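# Open the stapler cover past upright, leave it flat

## Task

Swing the stapler's cover open until it is well beyond vertical, then leave the stapler resting open and lying flat on the table.

## Robot and tools

Robot: two arms, left_arm and right_arm, each ending in a five-finger hand (left_arm carries a left hand, right_arm a right hand). Bases in the scene frame: left_arm at (-0.041, +0.371, 0) m, right_arm at (+0.043, -0.243, -0.003) m, both facing almost straight along +x. A post is fixed to the floor behind the arms. Loose objects may now and then get a short push from outside.

Scene frame: origin at table-top height midway between the nominal bases, +z up, +x out over the table, left_arm toward +y. Arm names do not match image sides.

Hand point: a point 0.05 m in front of the palm, 0.15 m out from the wrist mount along the fingers. Its +z runs along straight fingers, +y out of the palm, +x across the palm away from the thumb for the right hand (toward the thumb for the left). Straight fingertips sit 0.06-0.07 m beyond it along +z and 0.06 m behind it along -y. A wrist bracket on the little-finger side can strike things. Arms track commands loosely: resting 1-3 cm (sometimes 5 cm) off, usually low, is normal and not a sign of contact. Orientation commands are clipped to within 40 degrees of the measured orientation each step.

execute_actions(actions, cameras): actions is a list of actions; each action is a table of up to 15 rows, one row per 1/30 s step, and a short table repeats its last row up to step 15. Every row holds 28 numbers in [-1, 1], covering both arms even if one is idle: left dx, dy, dz, rx, ry, rz, then left hand little, ring, middle, index, thumb_bend, thumb_turn, force_limit, speed; then the same 14 for the right arm. The six pose numbers are an offset, not a pose: measured from that arm's Hand target at the start of the action, along that Hand target's own axes (not the scene axes). Each row counts from that same start, not from the row before; a new action starts from the updated Hand target, so repeating an offset moves further. Scale: 1.0 = 0.6 m or 180 degrees; rx, ry, rz form one rotation vector. Six zeros means no new pose request (but it re-requests the current Hand target). Finger targets: +1 open/straight, -1 closed/curled; thumb_bend +1 straight, -1 fully bent; thumb_turn +1 beside the palm, -1 in front of it. force_limit maps -1..+1 to roughly 0..10 N at the fingertip (0..15 N for the two thumb motors). speed rises linearly from near zero at -1 to full at +0.48 and stays full above; full travel takes 0.49 s. For a gentle grip use speed -0.94 or lower. No hand number means 'unchanged': to keep a hand as it is, resend the eight numbers last carried out for it (before any were sent, use hand_measured plus hand_force_limit and hand_speed). Images return only when actions is empty or cameras names them ("all" for every camera).

move(target, speed, blend, blocking, cameras): target is one 28-number row or a list of up to 15 rows, laid out as above; each arm's pose numbers are an offset from its current Hand target in that target's axes, and every row in a list counts from that same Hand target. Hand numbers in a row are sent when that target is reached. speed is top path speed in m/s (0.002-4.3, default 0.25; turning limited to twice that in rad/s), one value or one per target. blend, in metres, rounds corners in a list; 0 stops at each. All paths finish together, capped at 10 s. Paths ignore obstacles and the other arm; faster moves overshoot and hit harder. blocking=false returns after about 0.5 s while the move continues. The result adds a move: line (done, off_target, moving, held, fault) and limits (paced = pose clipped, held = steps withheld).

wait(seconds): 0-3600 s, sends nothing new; a running move continues. stop(): brakes a running move. zoom_image(camera, region): closer view of [x0, y0, x1, y1] pixels, at most 504x504, from the newest image of cam_head_left, cam_head_right, cam_high, cam_low, cam_left_wrist or cam_right_wrist. show_instructions(): shows reference images. finished_scene(scene=1): ends the scene irreversibly; the stapler must stay open and flat without the robot.

Results: end_effector_position (m) and end_effector_quat_wxyz in the scene frame; Hand target (the last command after clipping; next offsets count from it); joint positions, velocities and torques; hand_measured, hand_stopped_by (moving, target, force, stalled, fault) and hand_load_n, each six values in the motor order above. A loaded finger reads positive load; a lost grip drops it toward 0. Joint ranges (rad): waist ±2.880, shoulder 0-3.142, elbow 0-3.019, wrist pitch -1.693 to 1.571, wrist yaw ±1.571, wrist roll ±2.094. MOTOR HOT appears near 85 °C; at 100 °C the arm goes limp for 30-60 s.

Avoid: knocking anything off the table, dropping or releasing moving parts, slamming or hard pushes on fixed or heavy things, overloading fingers, and any contact between the two arms or hands. Holding an arm outstretched or pressing against something heats its motors; to end a push, command a target back beyond the hand point.

Each tool is called as name([rows], argument=value, ...), one row to a line, values as JSON.

Reference images:

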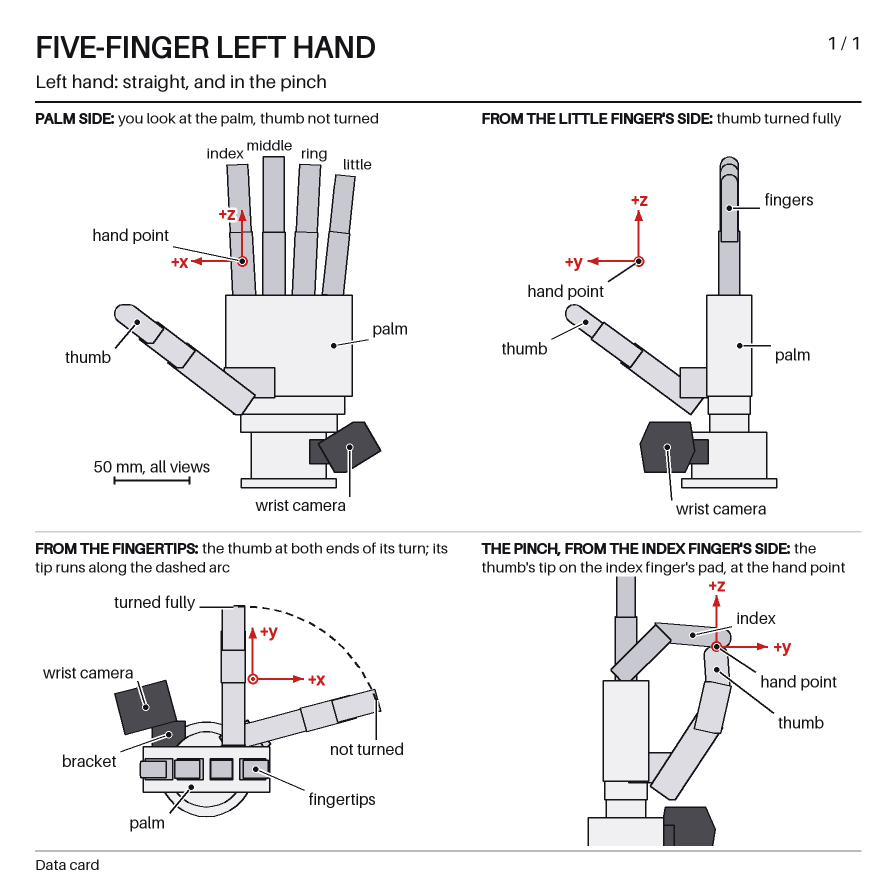

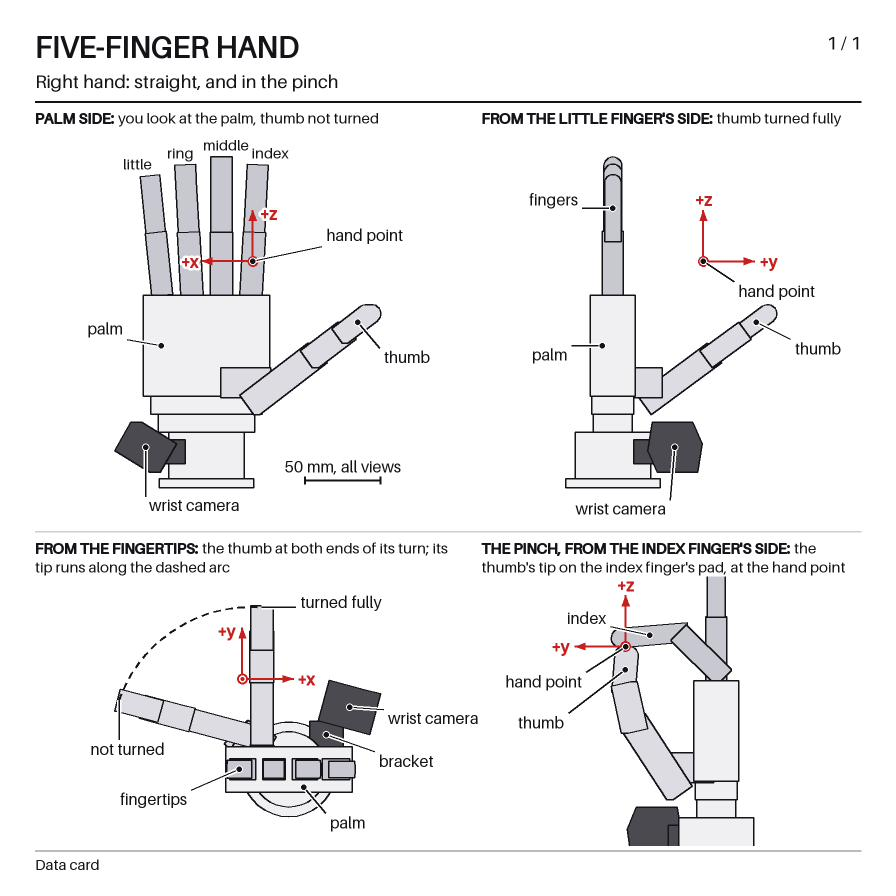

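## Session

execute_actions(actions=[])

Scene clock: 0.00 s.
left_arm: end_effector_position=(+0.2586, +0.4586, +0.2749) hand_measured=(+1.000, +1.000, +1.000, +1.000, +1.000, +1.000) hand_load_n=(+0.0, +0.0, +0.0, +0.0, +0.0, +0.0) hand_stopped_by=(target, target, target, target, target, target) hand_force_limit=0.00 hand_speed=-0.80 end_effector_quat_wxyz=(+0.104, -0.579, +0.802, -0.103) | right_arm: end_effector_position=(+0.3301, -0.0244, +0.3878) hand_measured=(+1.000, +1.000, +1.000, +1.000, +1.000, +1.000) hand_load_n=(+0.0, +0.0, +0.0, +0.0, +0.0, +0.0) hand_stopped_by=(target, target, target, target, target, target) hand_force_limit=0.00 hand_speed=-0.80 end_effector_quat_wxyz=(-0.115, +0.587, +0.432, +0.675)
Joint positions: left_arm=[0.335 1.147 1.271 -1.434 0.138 0.638] | right_arm=[0.864 0.453 0.587 -0.198 0.079 -2.032]
Joint velocities: within noise
Joint torques (N m): no reading
Heat: left arm: hottest wrist yaw 27 °C; right arm: hottest wrist yaw 29 °C.
Hand target: left_arm +0.2634, +0.4603, +0.2814; +0.112, -0.578, +0.801, -0.106 | right_arm +0.3295, -0.0250, +0.4018; -0.117, +0.581, +0.427, +0.683

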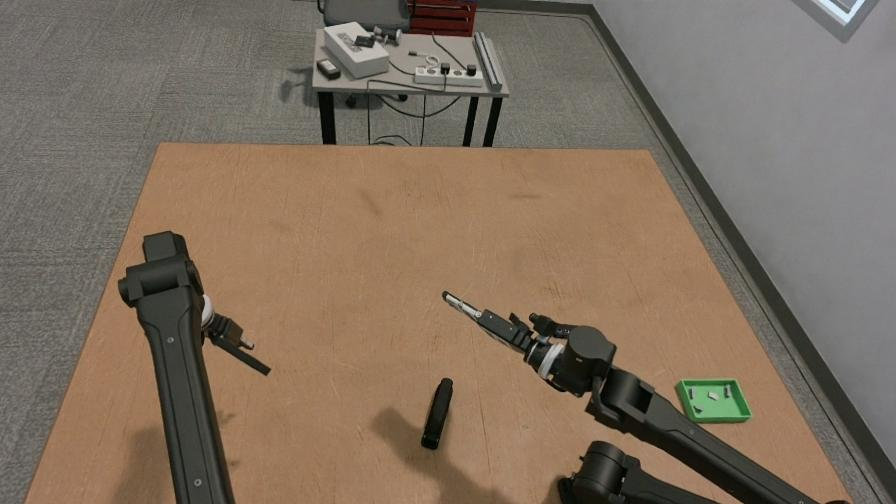

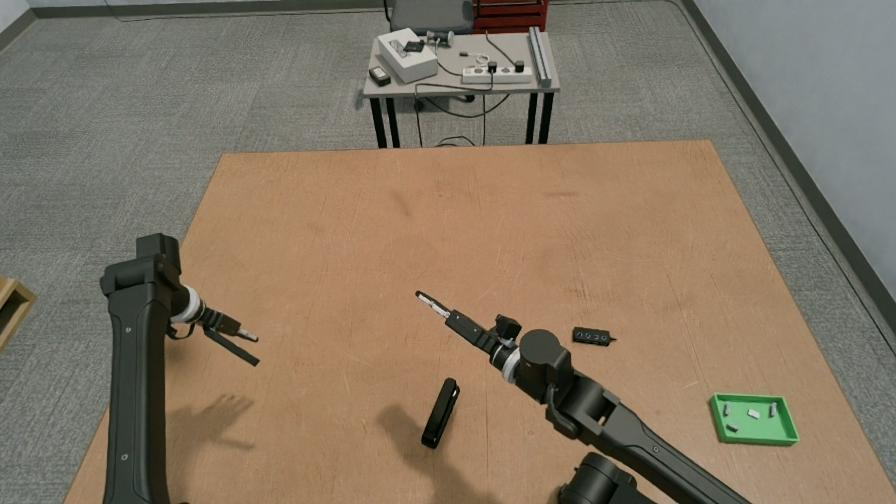

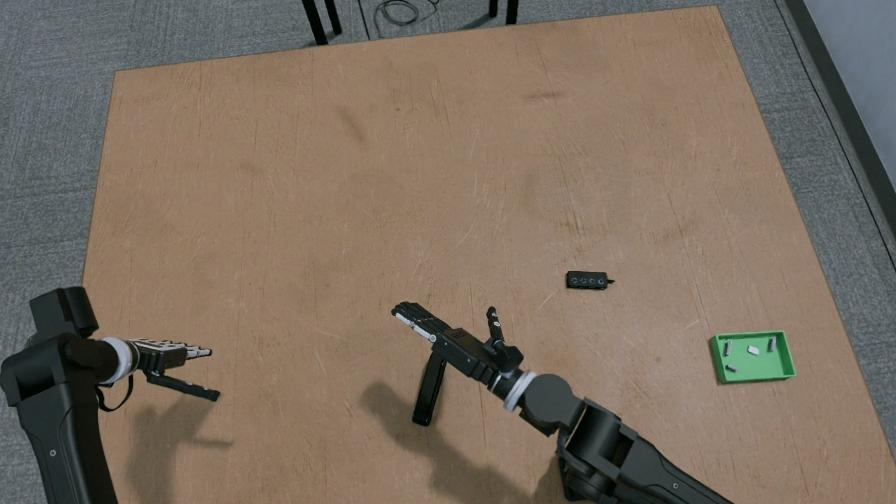

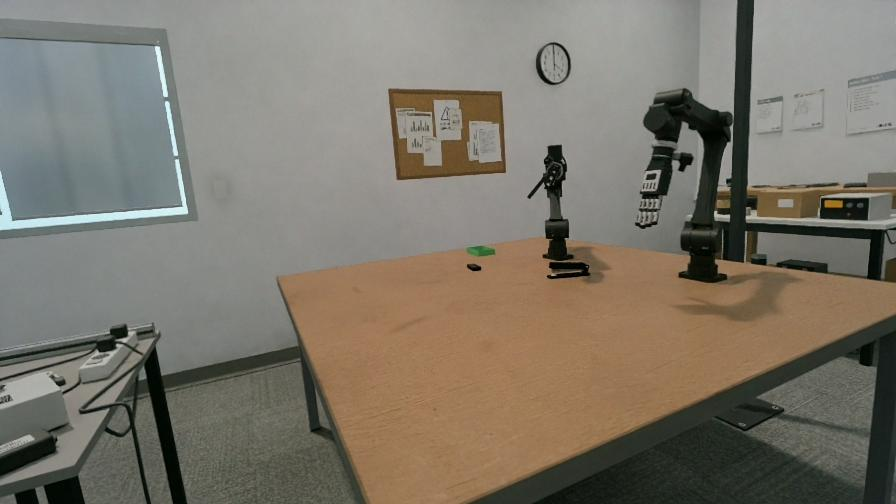

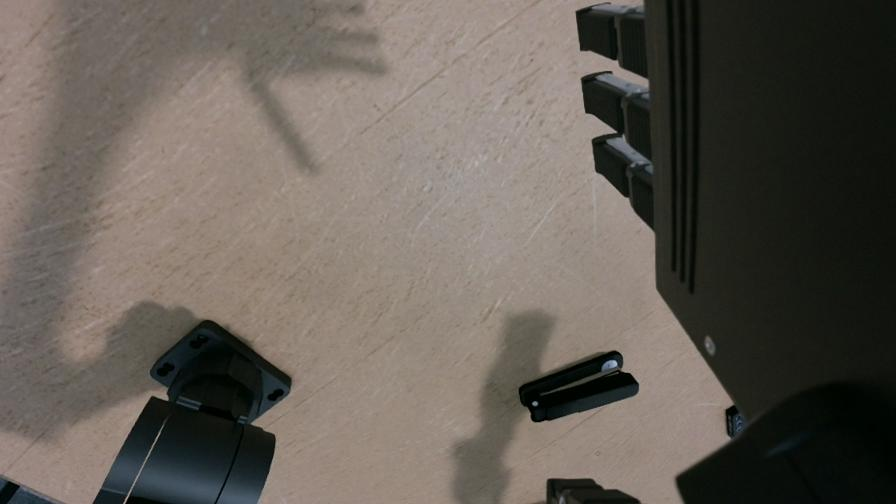

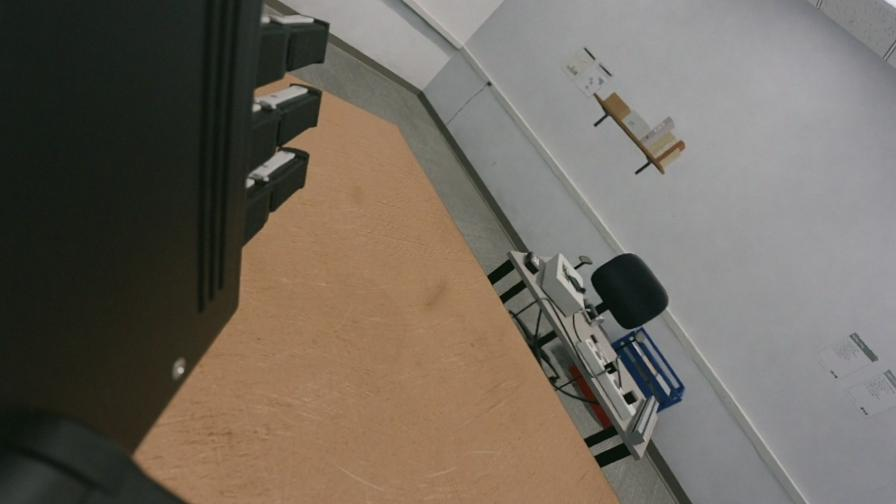

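zoom_image(camera="cam_left_wrist", region=[480, 310, 680, 450])

zoom_image(camera="cam_low", region=[520, 240, 620, 296])

zoom_image(camera="cam_head_left", region=[380, 350, 500, 470])

zoom_image(camera="cam_high", region=[360, 340, 500, 460])

Scaled by 2.520 from the camera's image (finer frame: 1280x720).

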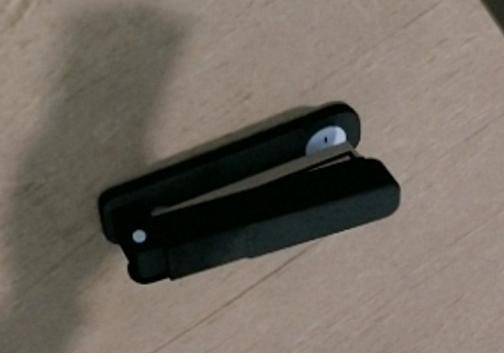

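Scaled by 5.040 from the camera's image (finer frame: 1280x720).

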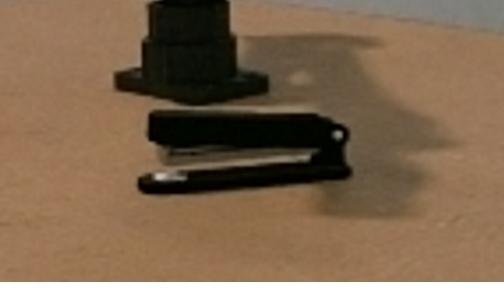

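Scaled by 4.200 from the camera's image (finer frame: 1280x720).

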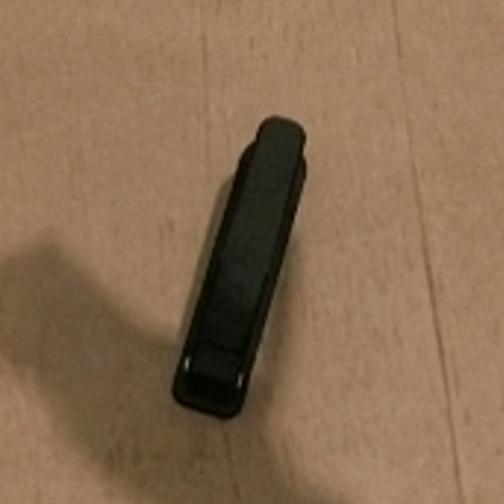

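Scaled by 3.600 from the camera's image (finer frame: 1280x720).

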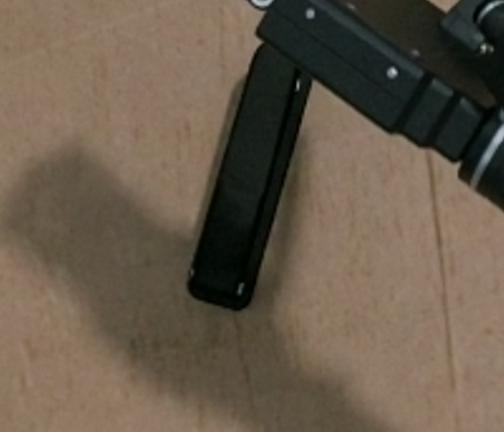

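zoom_image(camera="cam_left_wrist", region=[510, 340, 650, 430])

zoom_image(camera="cam_low", region=[540, 255, 600, 285])

zoom_image(camera="cam_head_right", region=[400, 370, 480, 455])

Scaled by 3.600 from the camera's image (finer frame: 1280x720).

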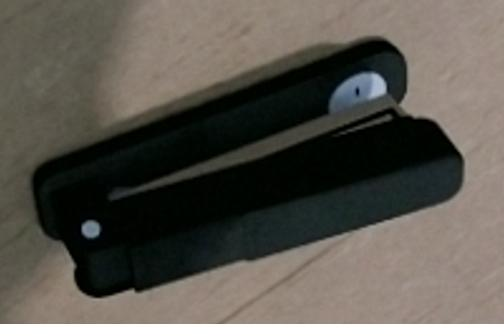

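Scaled by 8.400 from the camera's image (finer frame: 1280x720).

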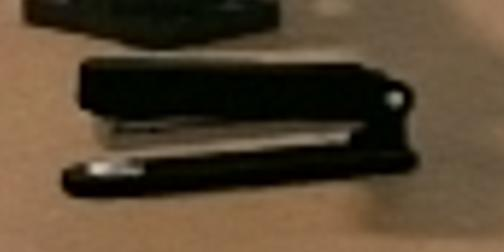

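Scaled by 5.929 from the camera's image (finer frame: 1280x720).

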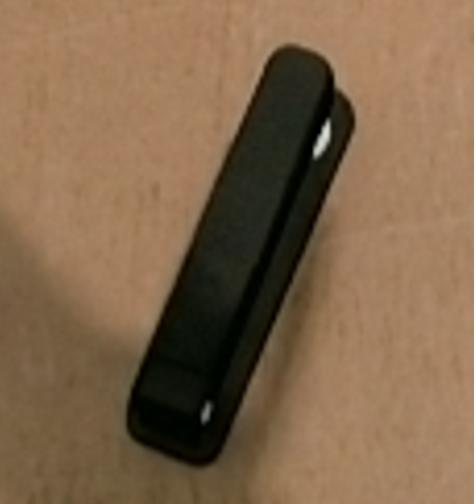

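move(target=[0,0,0,0,0,0,1,1,1,1,1,1,0,-0.8,-0.1557,-0.2523,0.024,0.0121,-0.2522,0.578,1,1,0.5,0.5,1,-1,0,0], speed=0.3, cameras=["cam_head_left","cam_head_right","cam_high","cam_low","cam_right_wrist"])

Scene clock: 280.90 s.
left_arm: end_effector_position=(+0.2586, +0.4586, +0.2749) hand_measured=(+1.000, +1.000, +1.000, +1.000, +1.000, +1.000) hand_load_n=(+0.0, +0.0, +0.0, +0.0, +0.0, +0.0) hand_stopped_by=(target, target, target, target, target, target) hand_force_limit=0.00 hand_speed=-0.80 end_effector_quat_wxyz=(+0.104, -0.579, +0.802, -0.103) | right_arm: end_effector_position=(+0.2608, +0.0449, +0.2454) hand_measured=(+1.000, +1.000, +0.500, +0.500, +1.000, -1.000) hand_load_n=(+0.0, +0.0, +0.0, +0.0, +0.0, +0.0) hand_stopped_by=(target, target, target, target, target, target) hand_force_limit=0.00 hand_speed=0.00 end_effector_quat_wxyz=(-0.448, +0.877, -0.150, +0.081)
Joint positions: left_arm=[0.335 1.147 1.271 -1.434 0.138 0.638] | right_arm=[0.654 0.85 0.848 -0.7 -0.439 -0.354]
Joint torques (N m): left_arm=[-1.67 -7.41 13.22 0.69 0.25 -0.05] | right_arm=[-2.26 -3.19 10.88 1.96 -0.29 0.16]
Heat: left arm: hottest elbow 34 °C; right arm: hottest elbow 38 °C.
Hand target: left_arm +0.2634, +0.4603, +0.2814; +0.112, -0.578, +0.801, -0.106 | right_arm +0.2681, +0.0460, +0.2499; -0.454, +0.872, -0.161, +0.084
Off the commanded pose: left_arm 0.008 m, 1 deg | right_arm 0.009 m, 2 deg.
move: done
cam_right_wrist: T_world_to_cam=[[0.06536, -0.64646, -0.76014, 0.19777], [-0.97496, -0.20365, 0.08936, 0.24712], [-0.21257, 0.73527, -0.64358, 0.2897]] pos_world=[0.28958, -0.03483, 0.3147]

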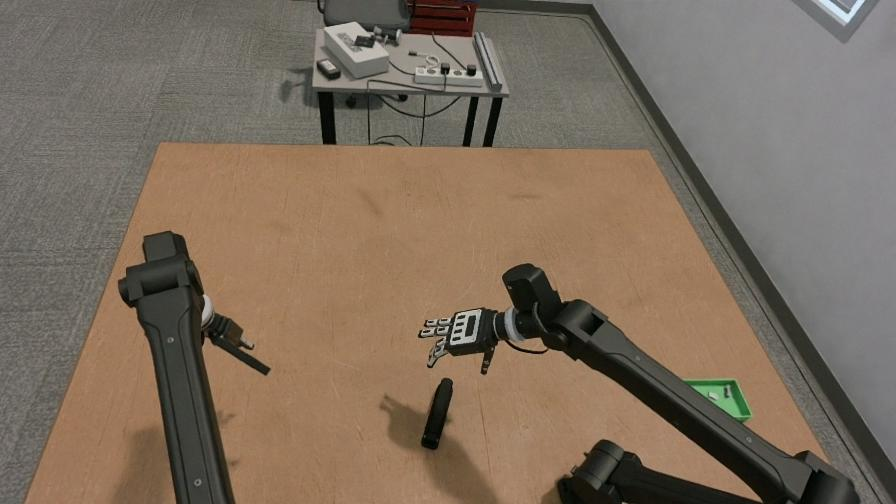

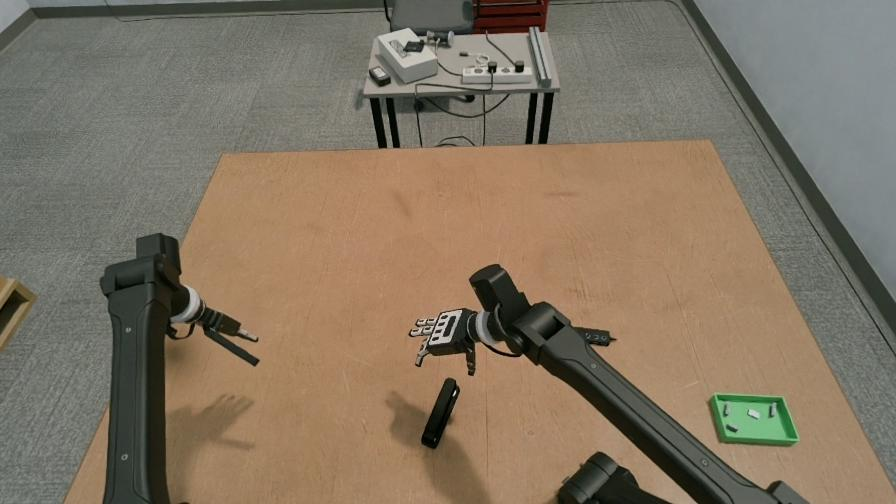

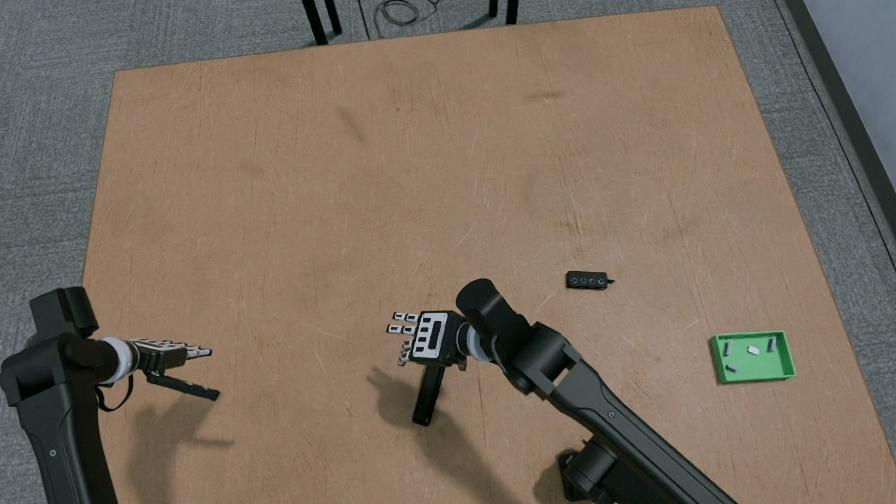

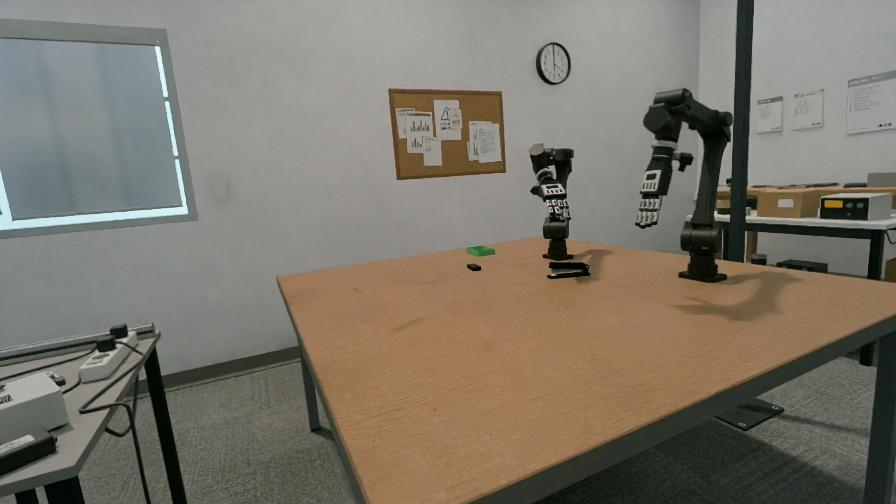

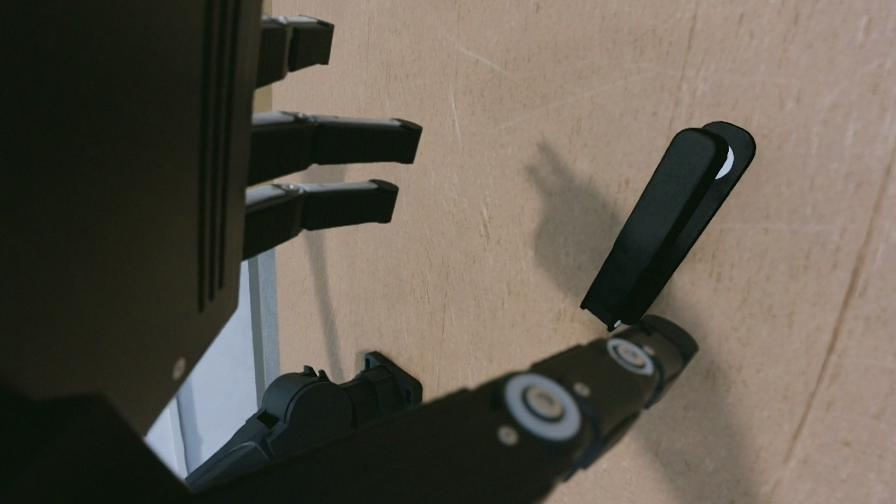

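zoom_image(camera="cam_head_left", region=[400, 290, 520, 390])

zoom_image(camera="cam_head_right", region=[390, 290, 510, 390])

zoom_image(camera="cam_low", region=[510, 130, 630, 290])

Scaled by 4.200 from the camera's image (finer frame: 1280x720).

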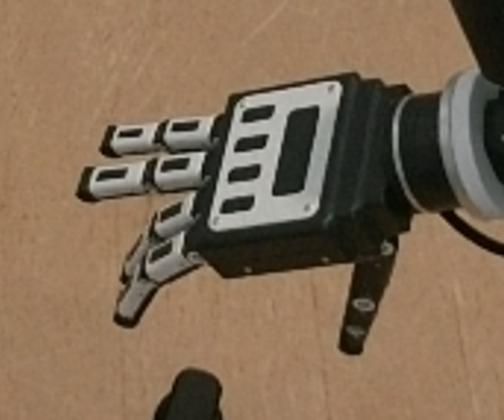

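Scaled by 4.200 from the camera's image (finer frame: 1280x720).

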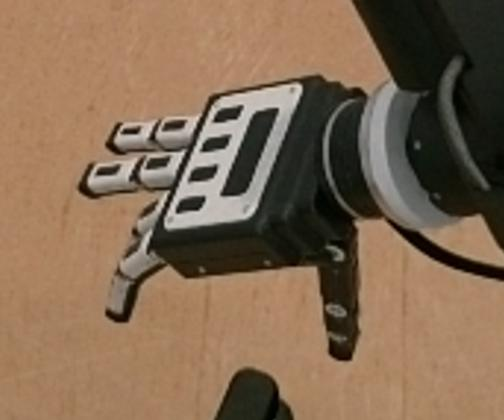

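Scaled by 3.150 from the camera's image (finer frame: 1280x720).

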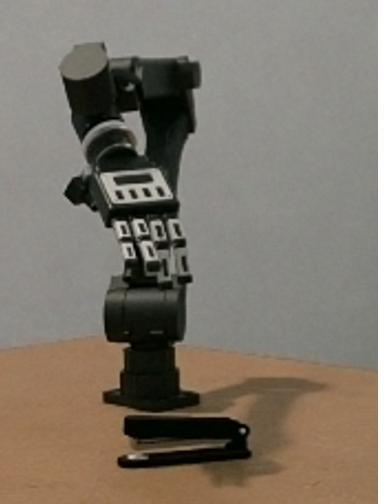

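move(target=[0,0,0,0,0,0,1,1,1,1,1,1,0,-0.8,0.0327,0.1515,0.1497,0,0,0,1,1,0.5,0.5,1,-1,0,0], speed=0.2, cameras=["cam_head_left","cam_head_right","cam_low","cam_right_wrist","cam_left_wrist"])

Scene clock: 351.37 s.
left_arm: end_effector_position=(+0.2586, +0.4586, +0.2749) hand_measured=(+1.000, +1.000, +1.000, +1.000, +1.000, +1.000) hand_load_n=(+0.0, +0.0, +0.0, +0.0, +0.0, +0.0) hand_stopped_by=(target, target, target, target, target, target) hand_force_limit=0.00 hand_speed=-0.80 end_effector_quat_wxyz=(+0.104, -0.579, +0.802, -0.103) | right_arm: end_effector_position=(+0.2884, +0.0599, +0.1254) hand_measured=(+1.000, +1.000, +0.500, +0.500, +1.000, -1.000) hand_load_n=(+0.0, +0.0, +0.0, +0.0, +0.0, +0.0) hand_stopped_by=(target, target, target, target, target, target) hand_force_limit=0.00 hand_speed=0.00 end_effector_quat_wxyz=(-0.453, +0.874, -0.156, +0.082)
Joint positions: left_arm=[0.335 1.147 1.271 -1.434 0.138 0.638] | right_arm=[0.633 1.026 0.616 -0.287 -0.453 -0.353]
Joint torques (N m): left_arm=[-2.26 -6.53 12.96 0.9 0.22 -0.07] | right_arm=[-1.96 -4.42 9.59 1.88 -0.3 -0.03]
Heat: left arm: hottest elbow 34 °C; right arm: hottest elbow 38 °C.
Hand target: left_arm +0.2634, +0.4603, +0.2814; +0.112, -0.578, +0.801, -0.106 | right_arm +0.2941, +0.0590, +0.1238; -0.454, +0.872, -0.161, +0.084
Off the commanded pose: left_arm 0.008 m, 1 deg | right_arm 0.006 m, 1 deg.
move: done
cam_right_wrist: T_world_to_cam=[[0.05731, -0.63897, -0.76709, 0.11725], [-0.97683, -0.19459, 0.08911, 0.28776], [-0.2062, 0.74421, -0.63532, 0.20389]] pos_world=[0.31642, -0.02082, 0.19384]
Images, in order (width x height): cam_head_left 896x504, cam_head_right 896x504, cam_low 896x504, cam_left_wrist 896x504, cam_right_wrist 896x504.

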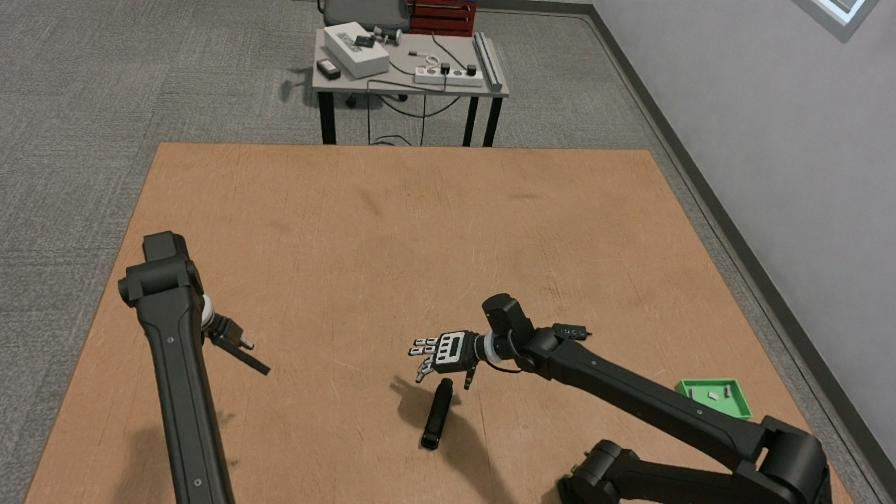

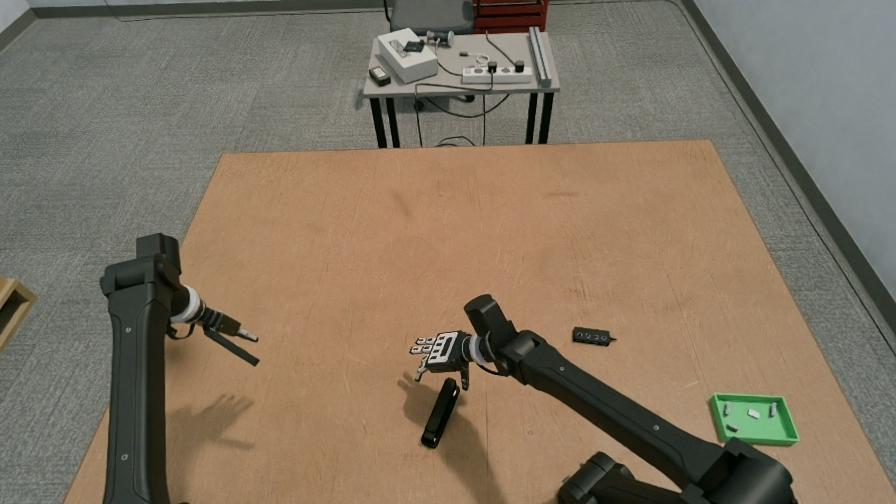

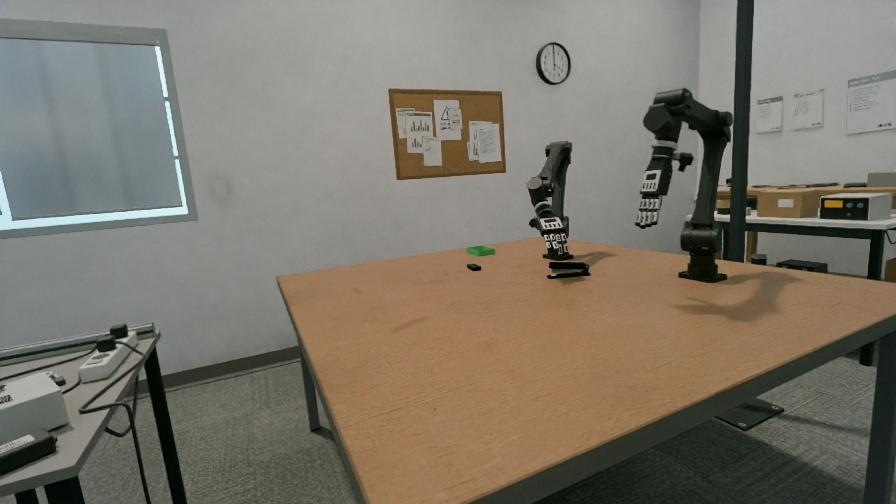

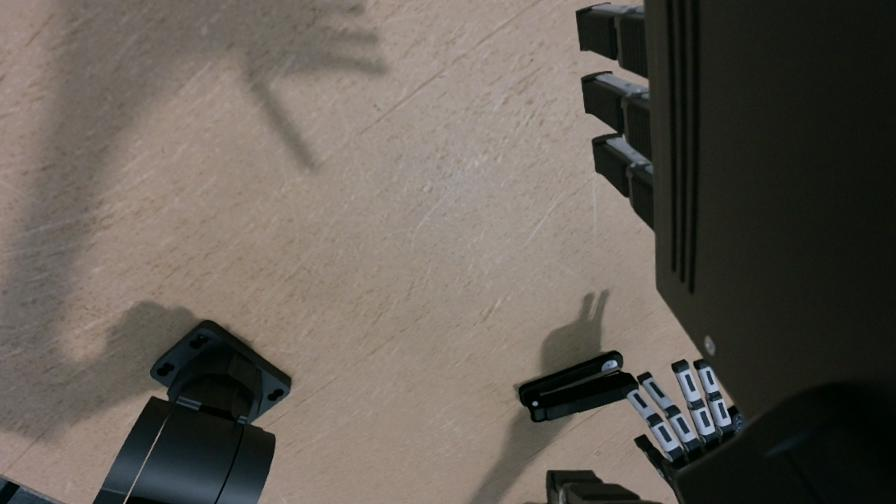

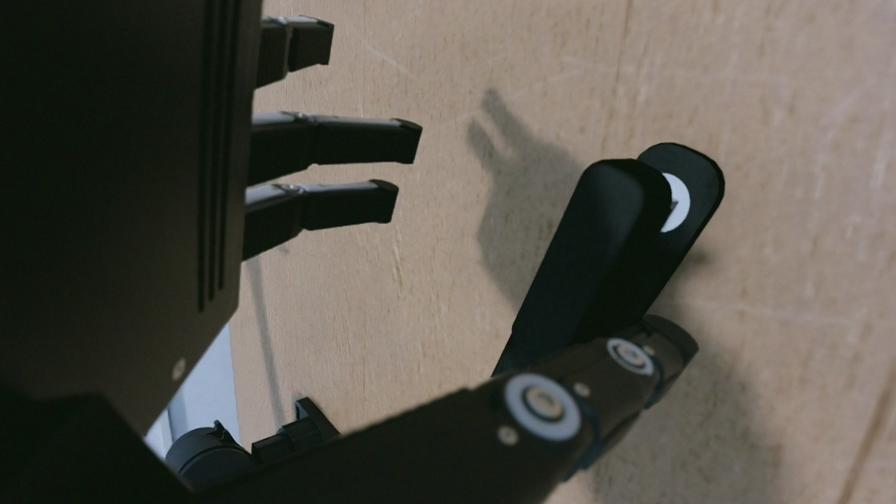

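zoom_image(camera="cam_low", region=[515, 200, 615, 290])

zoom_image(camera="cam_head_right", region=[390, 320, 490, 400])

zoom_image(camera="cam_head_left", region=[390, 320, 490, 400])

zoom_image(camera="cam_left_wrist", region=[510, 330, 750, 490])

Scaled by 5.040 from the camera's image (finer frame: 1280x720).

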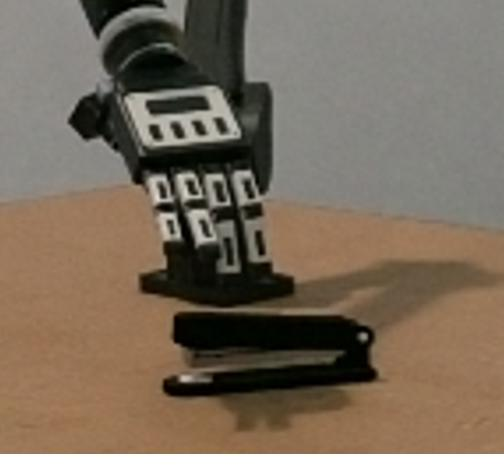

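Scaled by 5.040 from the camera's image (finer frame: 1280x720).

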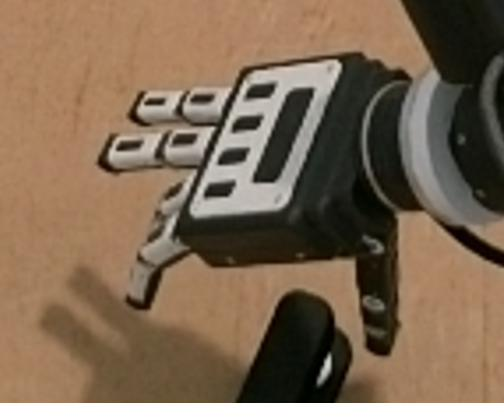

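Scaled by 5.040 from the camera's image (finer frame: 1280x720).

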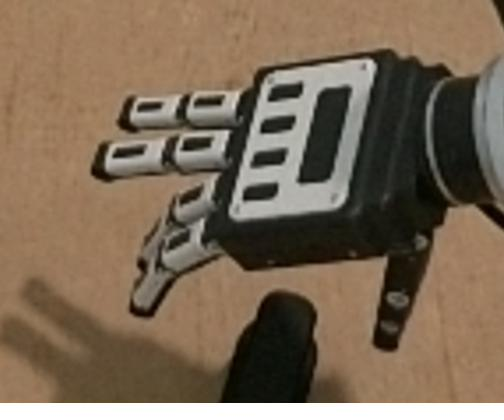

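Scaled by 2.100 from the camera's image (finer frame: 1280x720).

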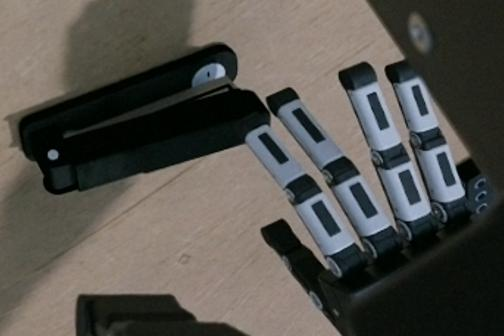

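move(target=[0,0,0,0,0,0,1,1,1,1,1,1,0,-0.8,0,0.0546,0.0382,0,0,0,1,1,0.5,0.5,1,-1,0,0], speed=0.12, cameras=["cam_head_left","cam_head_right","cam_low","cam_right_wrist","cam_left_wrist"])

zoom_image(camera="cam_low", region=[515, 200, 615, 290])

zoom_image(camera="cam_left_wrist", region=[510, 330, 710, 470])

Scene clock: 412.57 s.
left_arm: end_effector_position=(+0.2586, +0.4586, +0.2749) hand_measured=(+1.000, +1.000, +1.000, +1.000, +1.000, +1.000) hand_load_n=(+0.0, +0.0, +0.0, +0.0, -0.5, +0.0) hand_stopped_by=(target, target, target, target, target, target) hand_force_limit=0.00 hand_speed=-0.80 end_effector_quat_wxyz=(+0.104, -0.579, +0.802, -0.103) | right_arm: end_effector_position=(+0.2887, +0.0603, +0.0855) hand_measured=(+1.000, +1.000, +0.500, +0.500, +1.000, -1.000) hand_load_n=(+0.0, +0.0, +0.0, +0.0, +0.0, +0.0) hand_stopped_by=(target, target, target, target, target, target) hand_force_limit=0.00 hand_speed=0.00 end_effector_quat_wxyz=(-0.453, +0.874, -0.155, +0.082)
Joint positions: left_arm=[0.335 1.147 1.271 -1.434 0.138 0.638] | right_arm=[0.633 1.097 0.543 -0.143 -0.453 -0.353]
Joint torques (N m): left_arm=[-1.73 -6.18 13.01 0.66 0.2 -0.09] | right_arm=[-1.32 -4.25 9.02 1.98 -0.32 0.01]
Heat: left arm: hottest elbow 35 °C; right arm: hottest elbow 35 °C.
Hand target: left_arm +0.2634, +0.4603, +0.2814; +0.112, -0.578, +0.801, -0.106 | right_arm +0.2941, +0.0590, +0.0839; -0.454, +0.872, -0.161, +0.084
Off the commanded pose: left_arm 0.008 m, 1 deg | right_arm 0.006 m, 1 deg.
move: done
cam_right_wrist: T_world_to_cam=[[0.05739, -0.63878, -0.76725, 0.0868], [-0.97676, -0.19489, 0.0892, 0.29175], [-0.2065, 0.7443, -0.63512, 0.17833]] pos_world=[0.31681, -0.02042, 0.15384]
Images, in order (width x height): cam_head_left 896x504, cam_head_right 896x504, cam_low 896x504, cam_left_wrist 896x504, cam_right_wrist 896x504.

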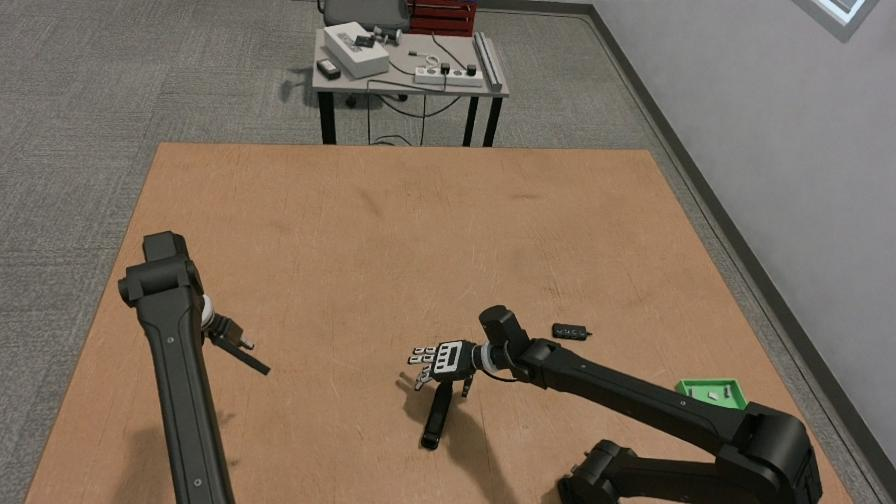

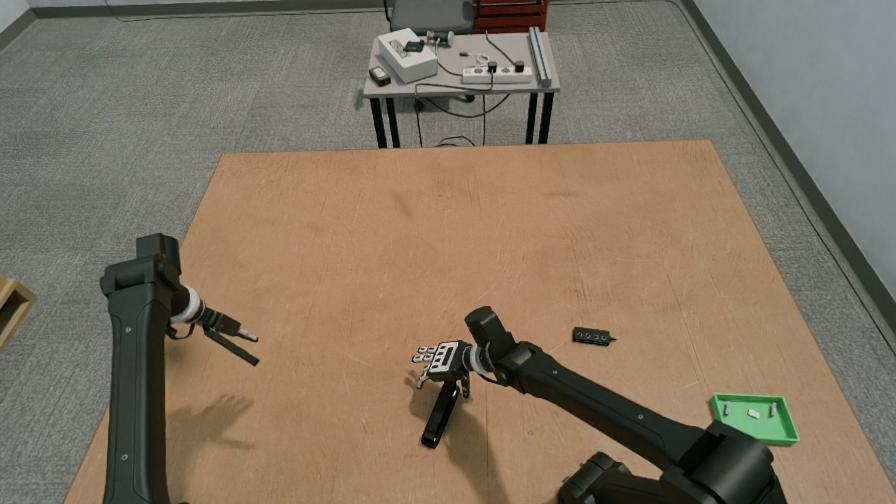

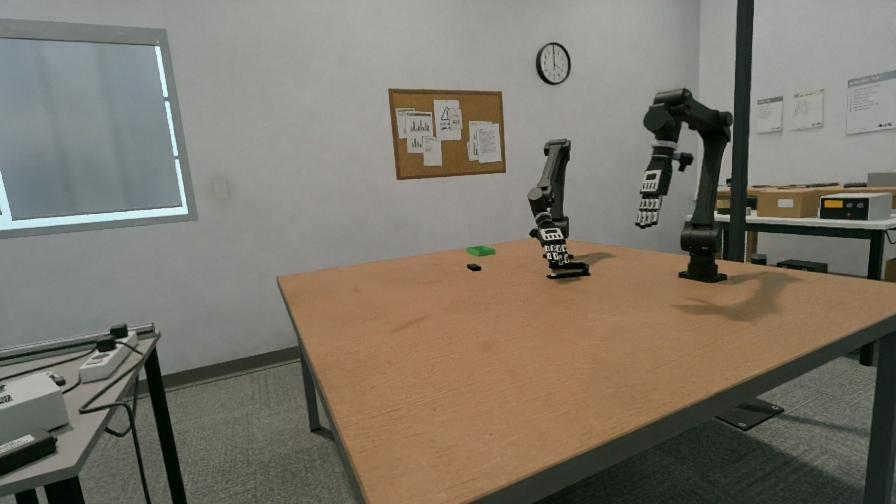

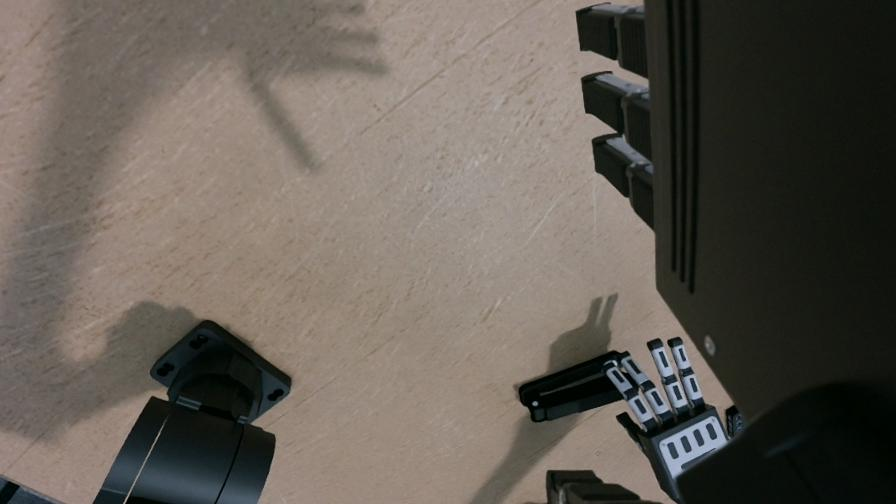

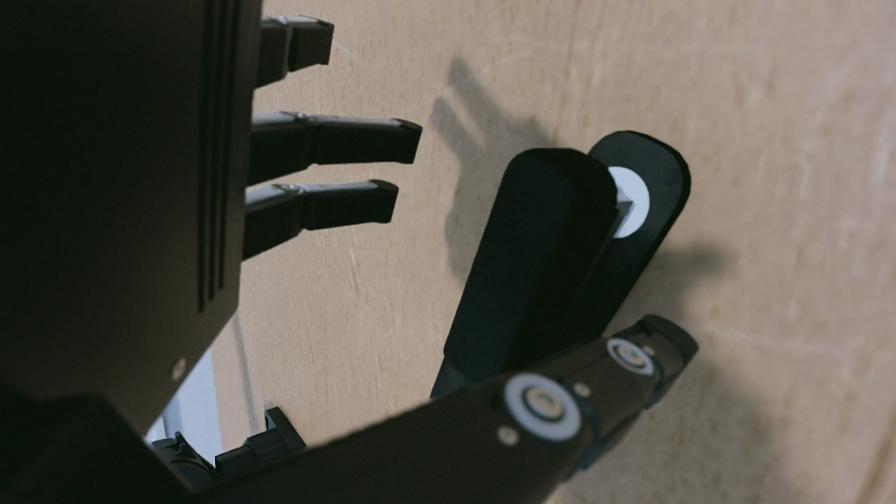

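Scaled by 5.040 from the camera's image (finer frame: 1280x720).

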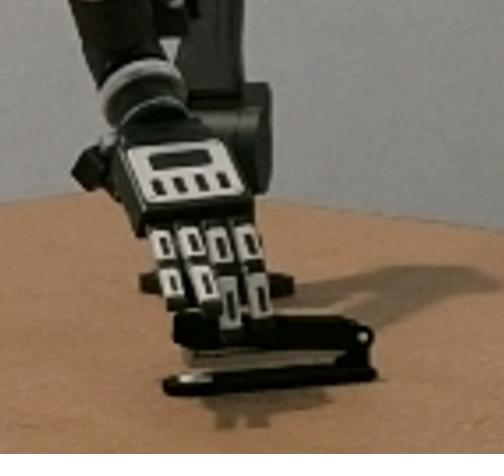

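Scaled by 2.520 from the camera's image (finer frame: 1280x720).

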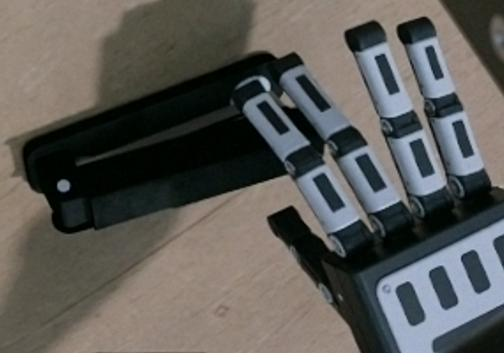

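zoom_image(camera="cam_head_right", region=[400, 330, 490, 400])

zoom_image(camera="cam_head_left", region=[400, 330, 490, 400])

zoom_image(camera="cam_low", region=[540, 240, 600, 285])

Scaled by 5.600 from the camera's image (finer frame: 1280x720).

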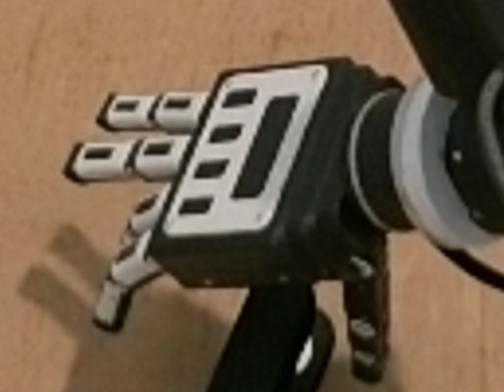

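Scaled by 5.600 from the camera's image (finer frame: 1280x720).

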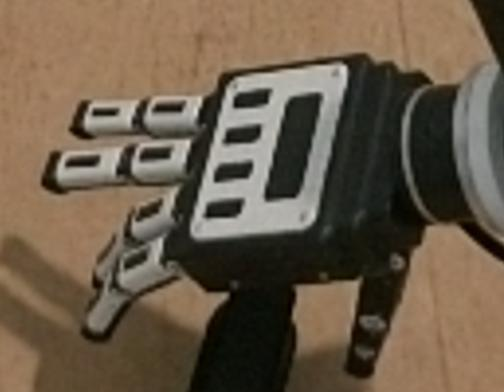

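Scaled by 8.400 from the camera's image (finer frame: 1280x720).

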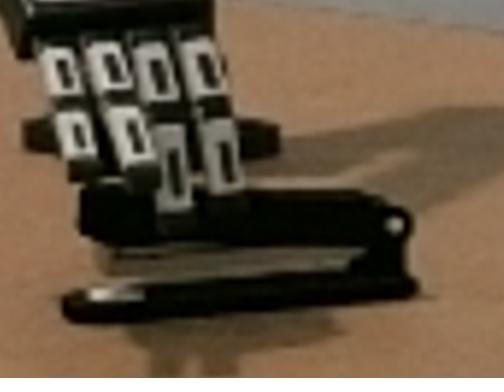

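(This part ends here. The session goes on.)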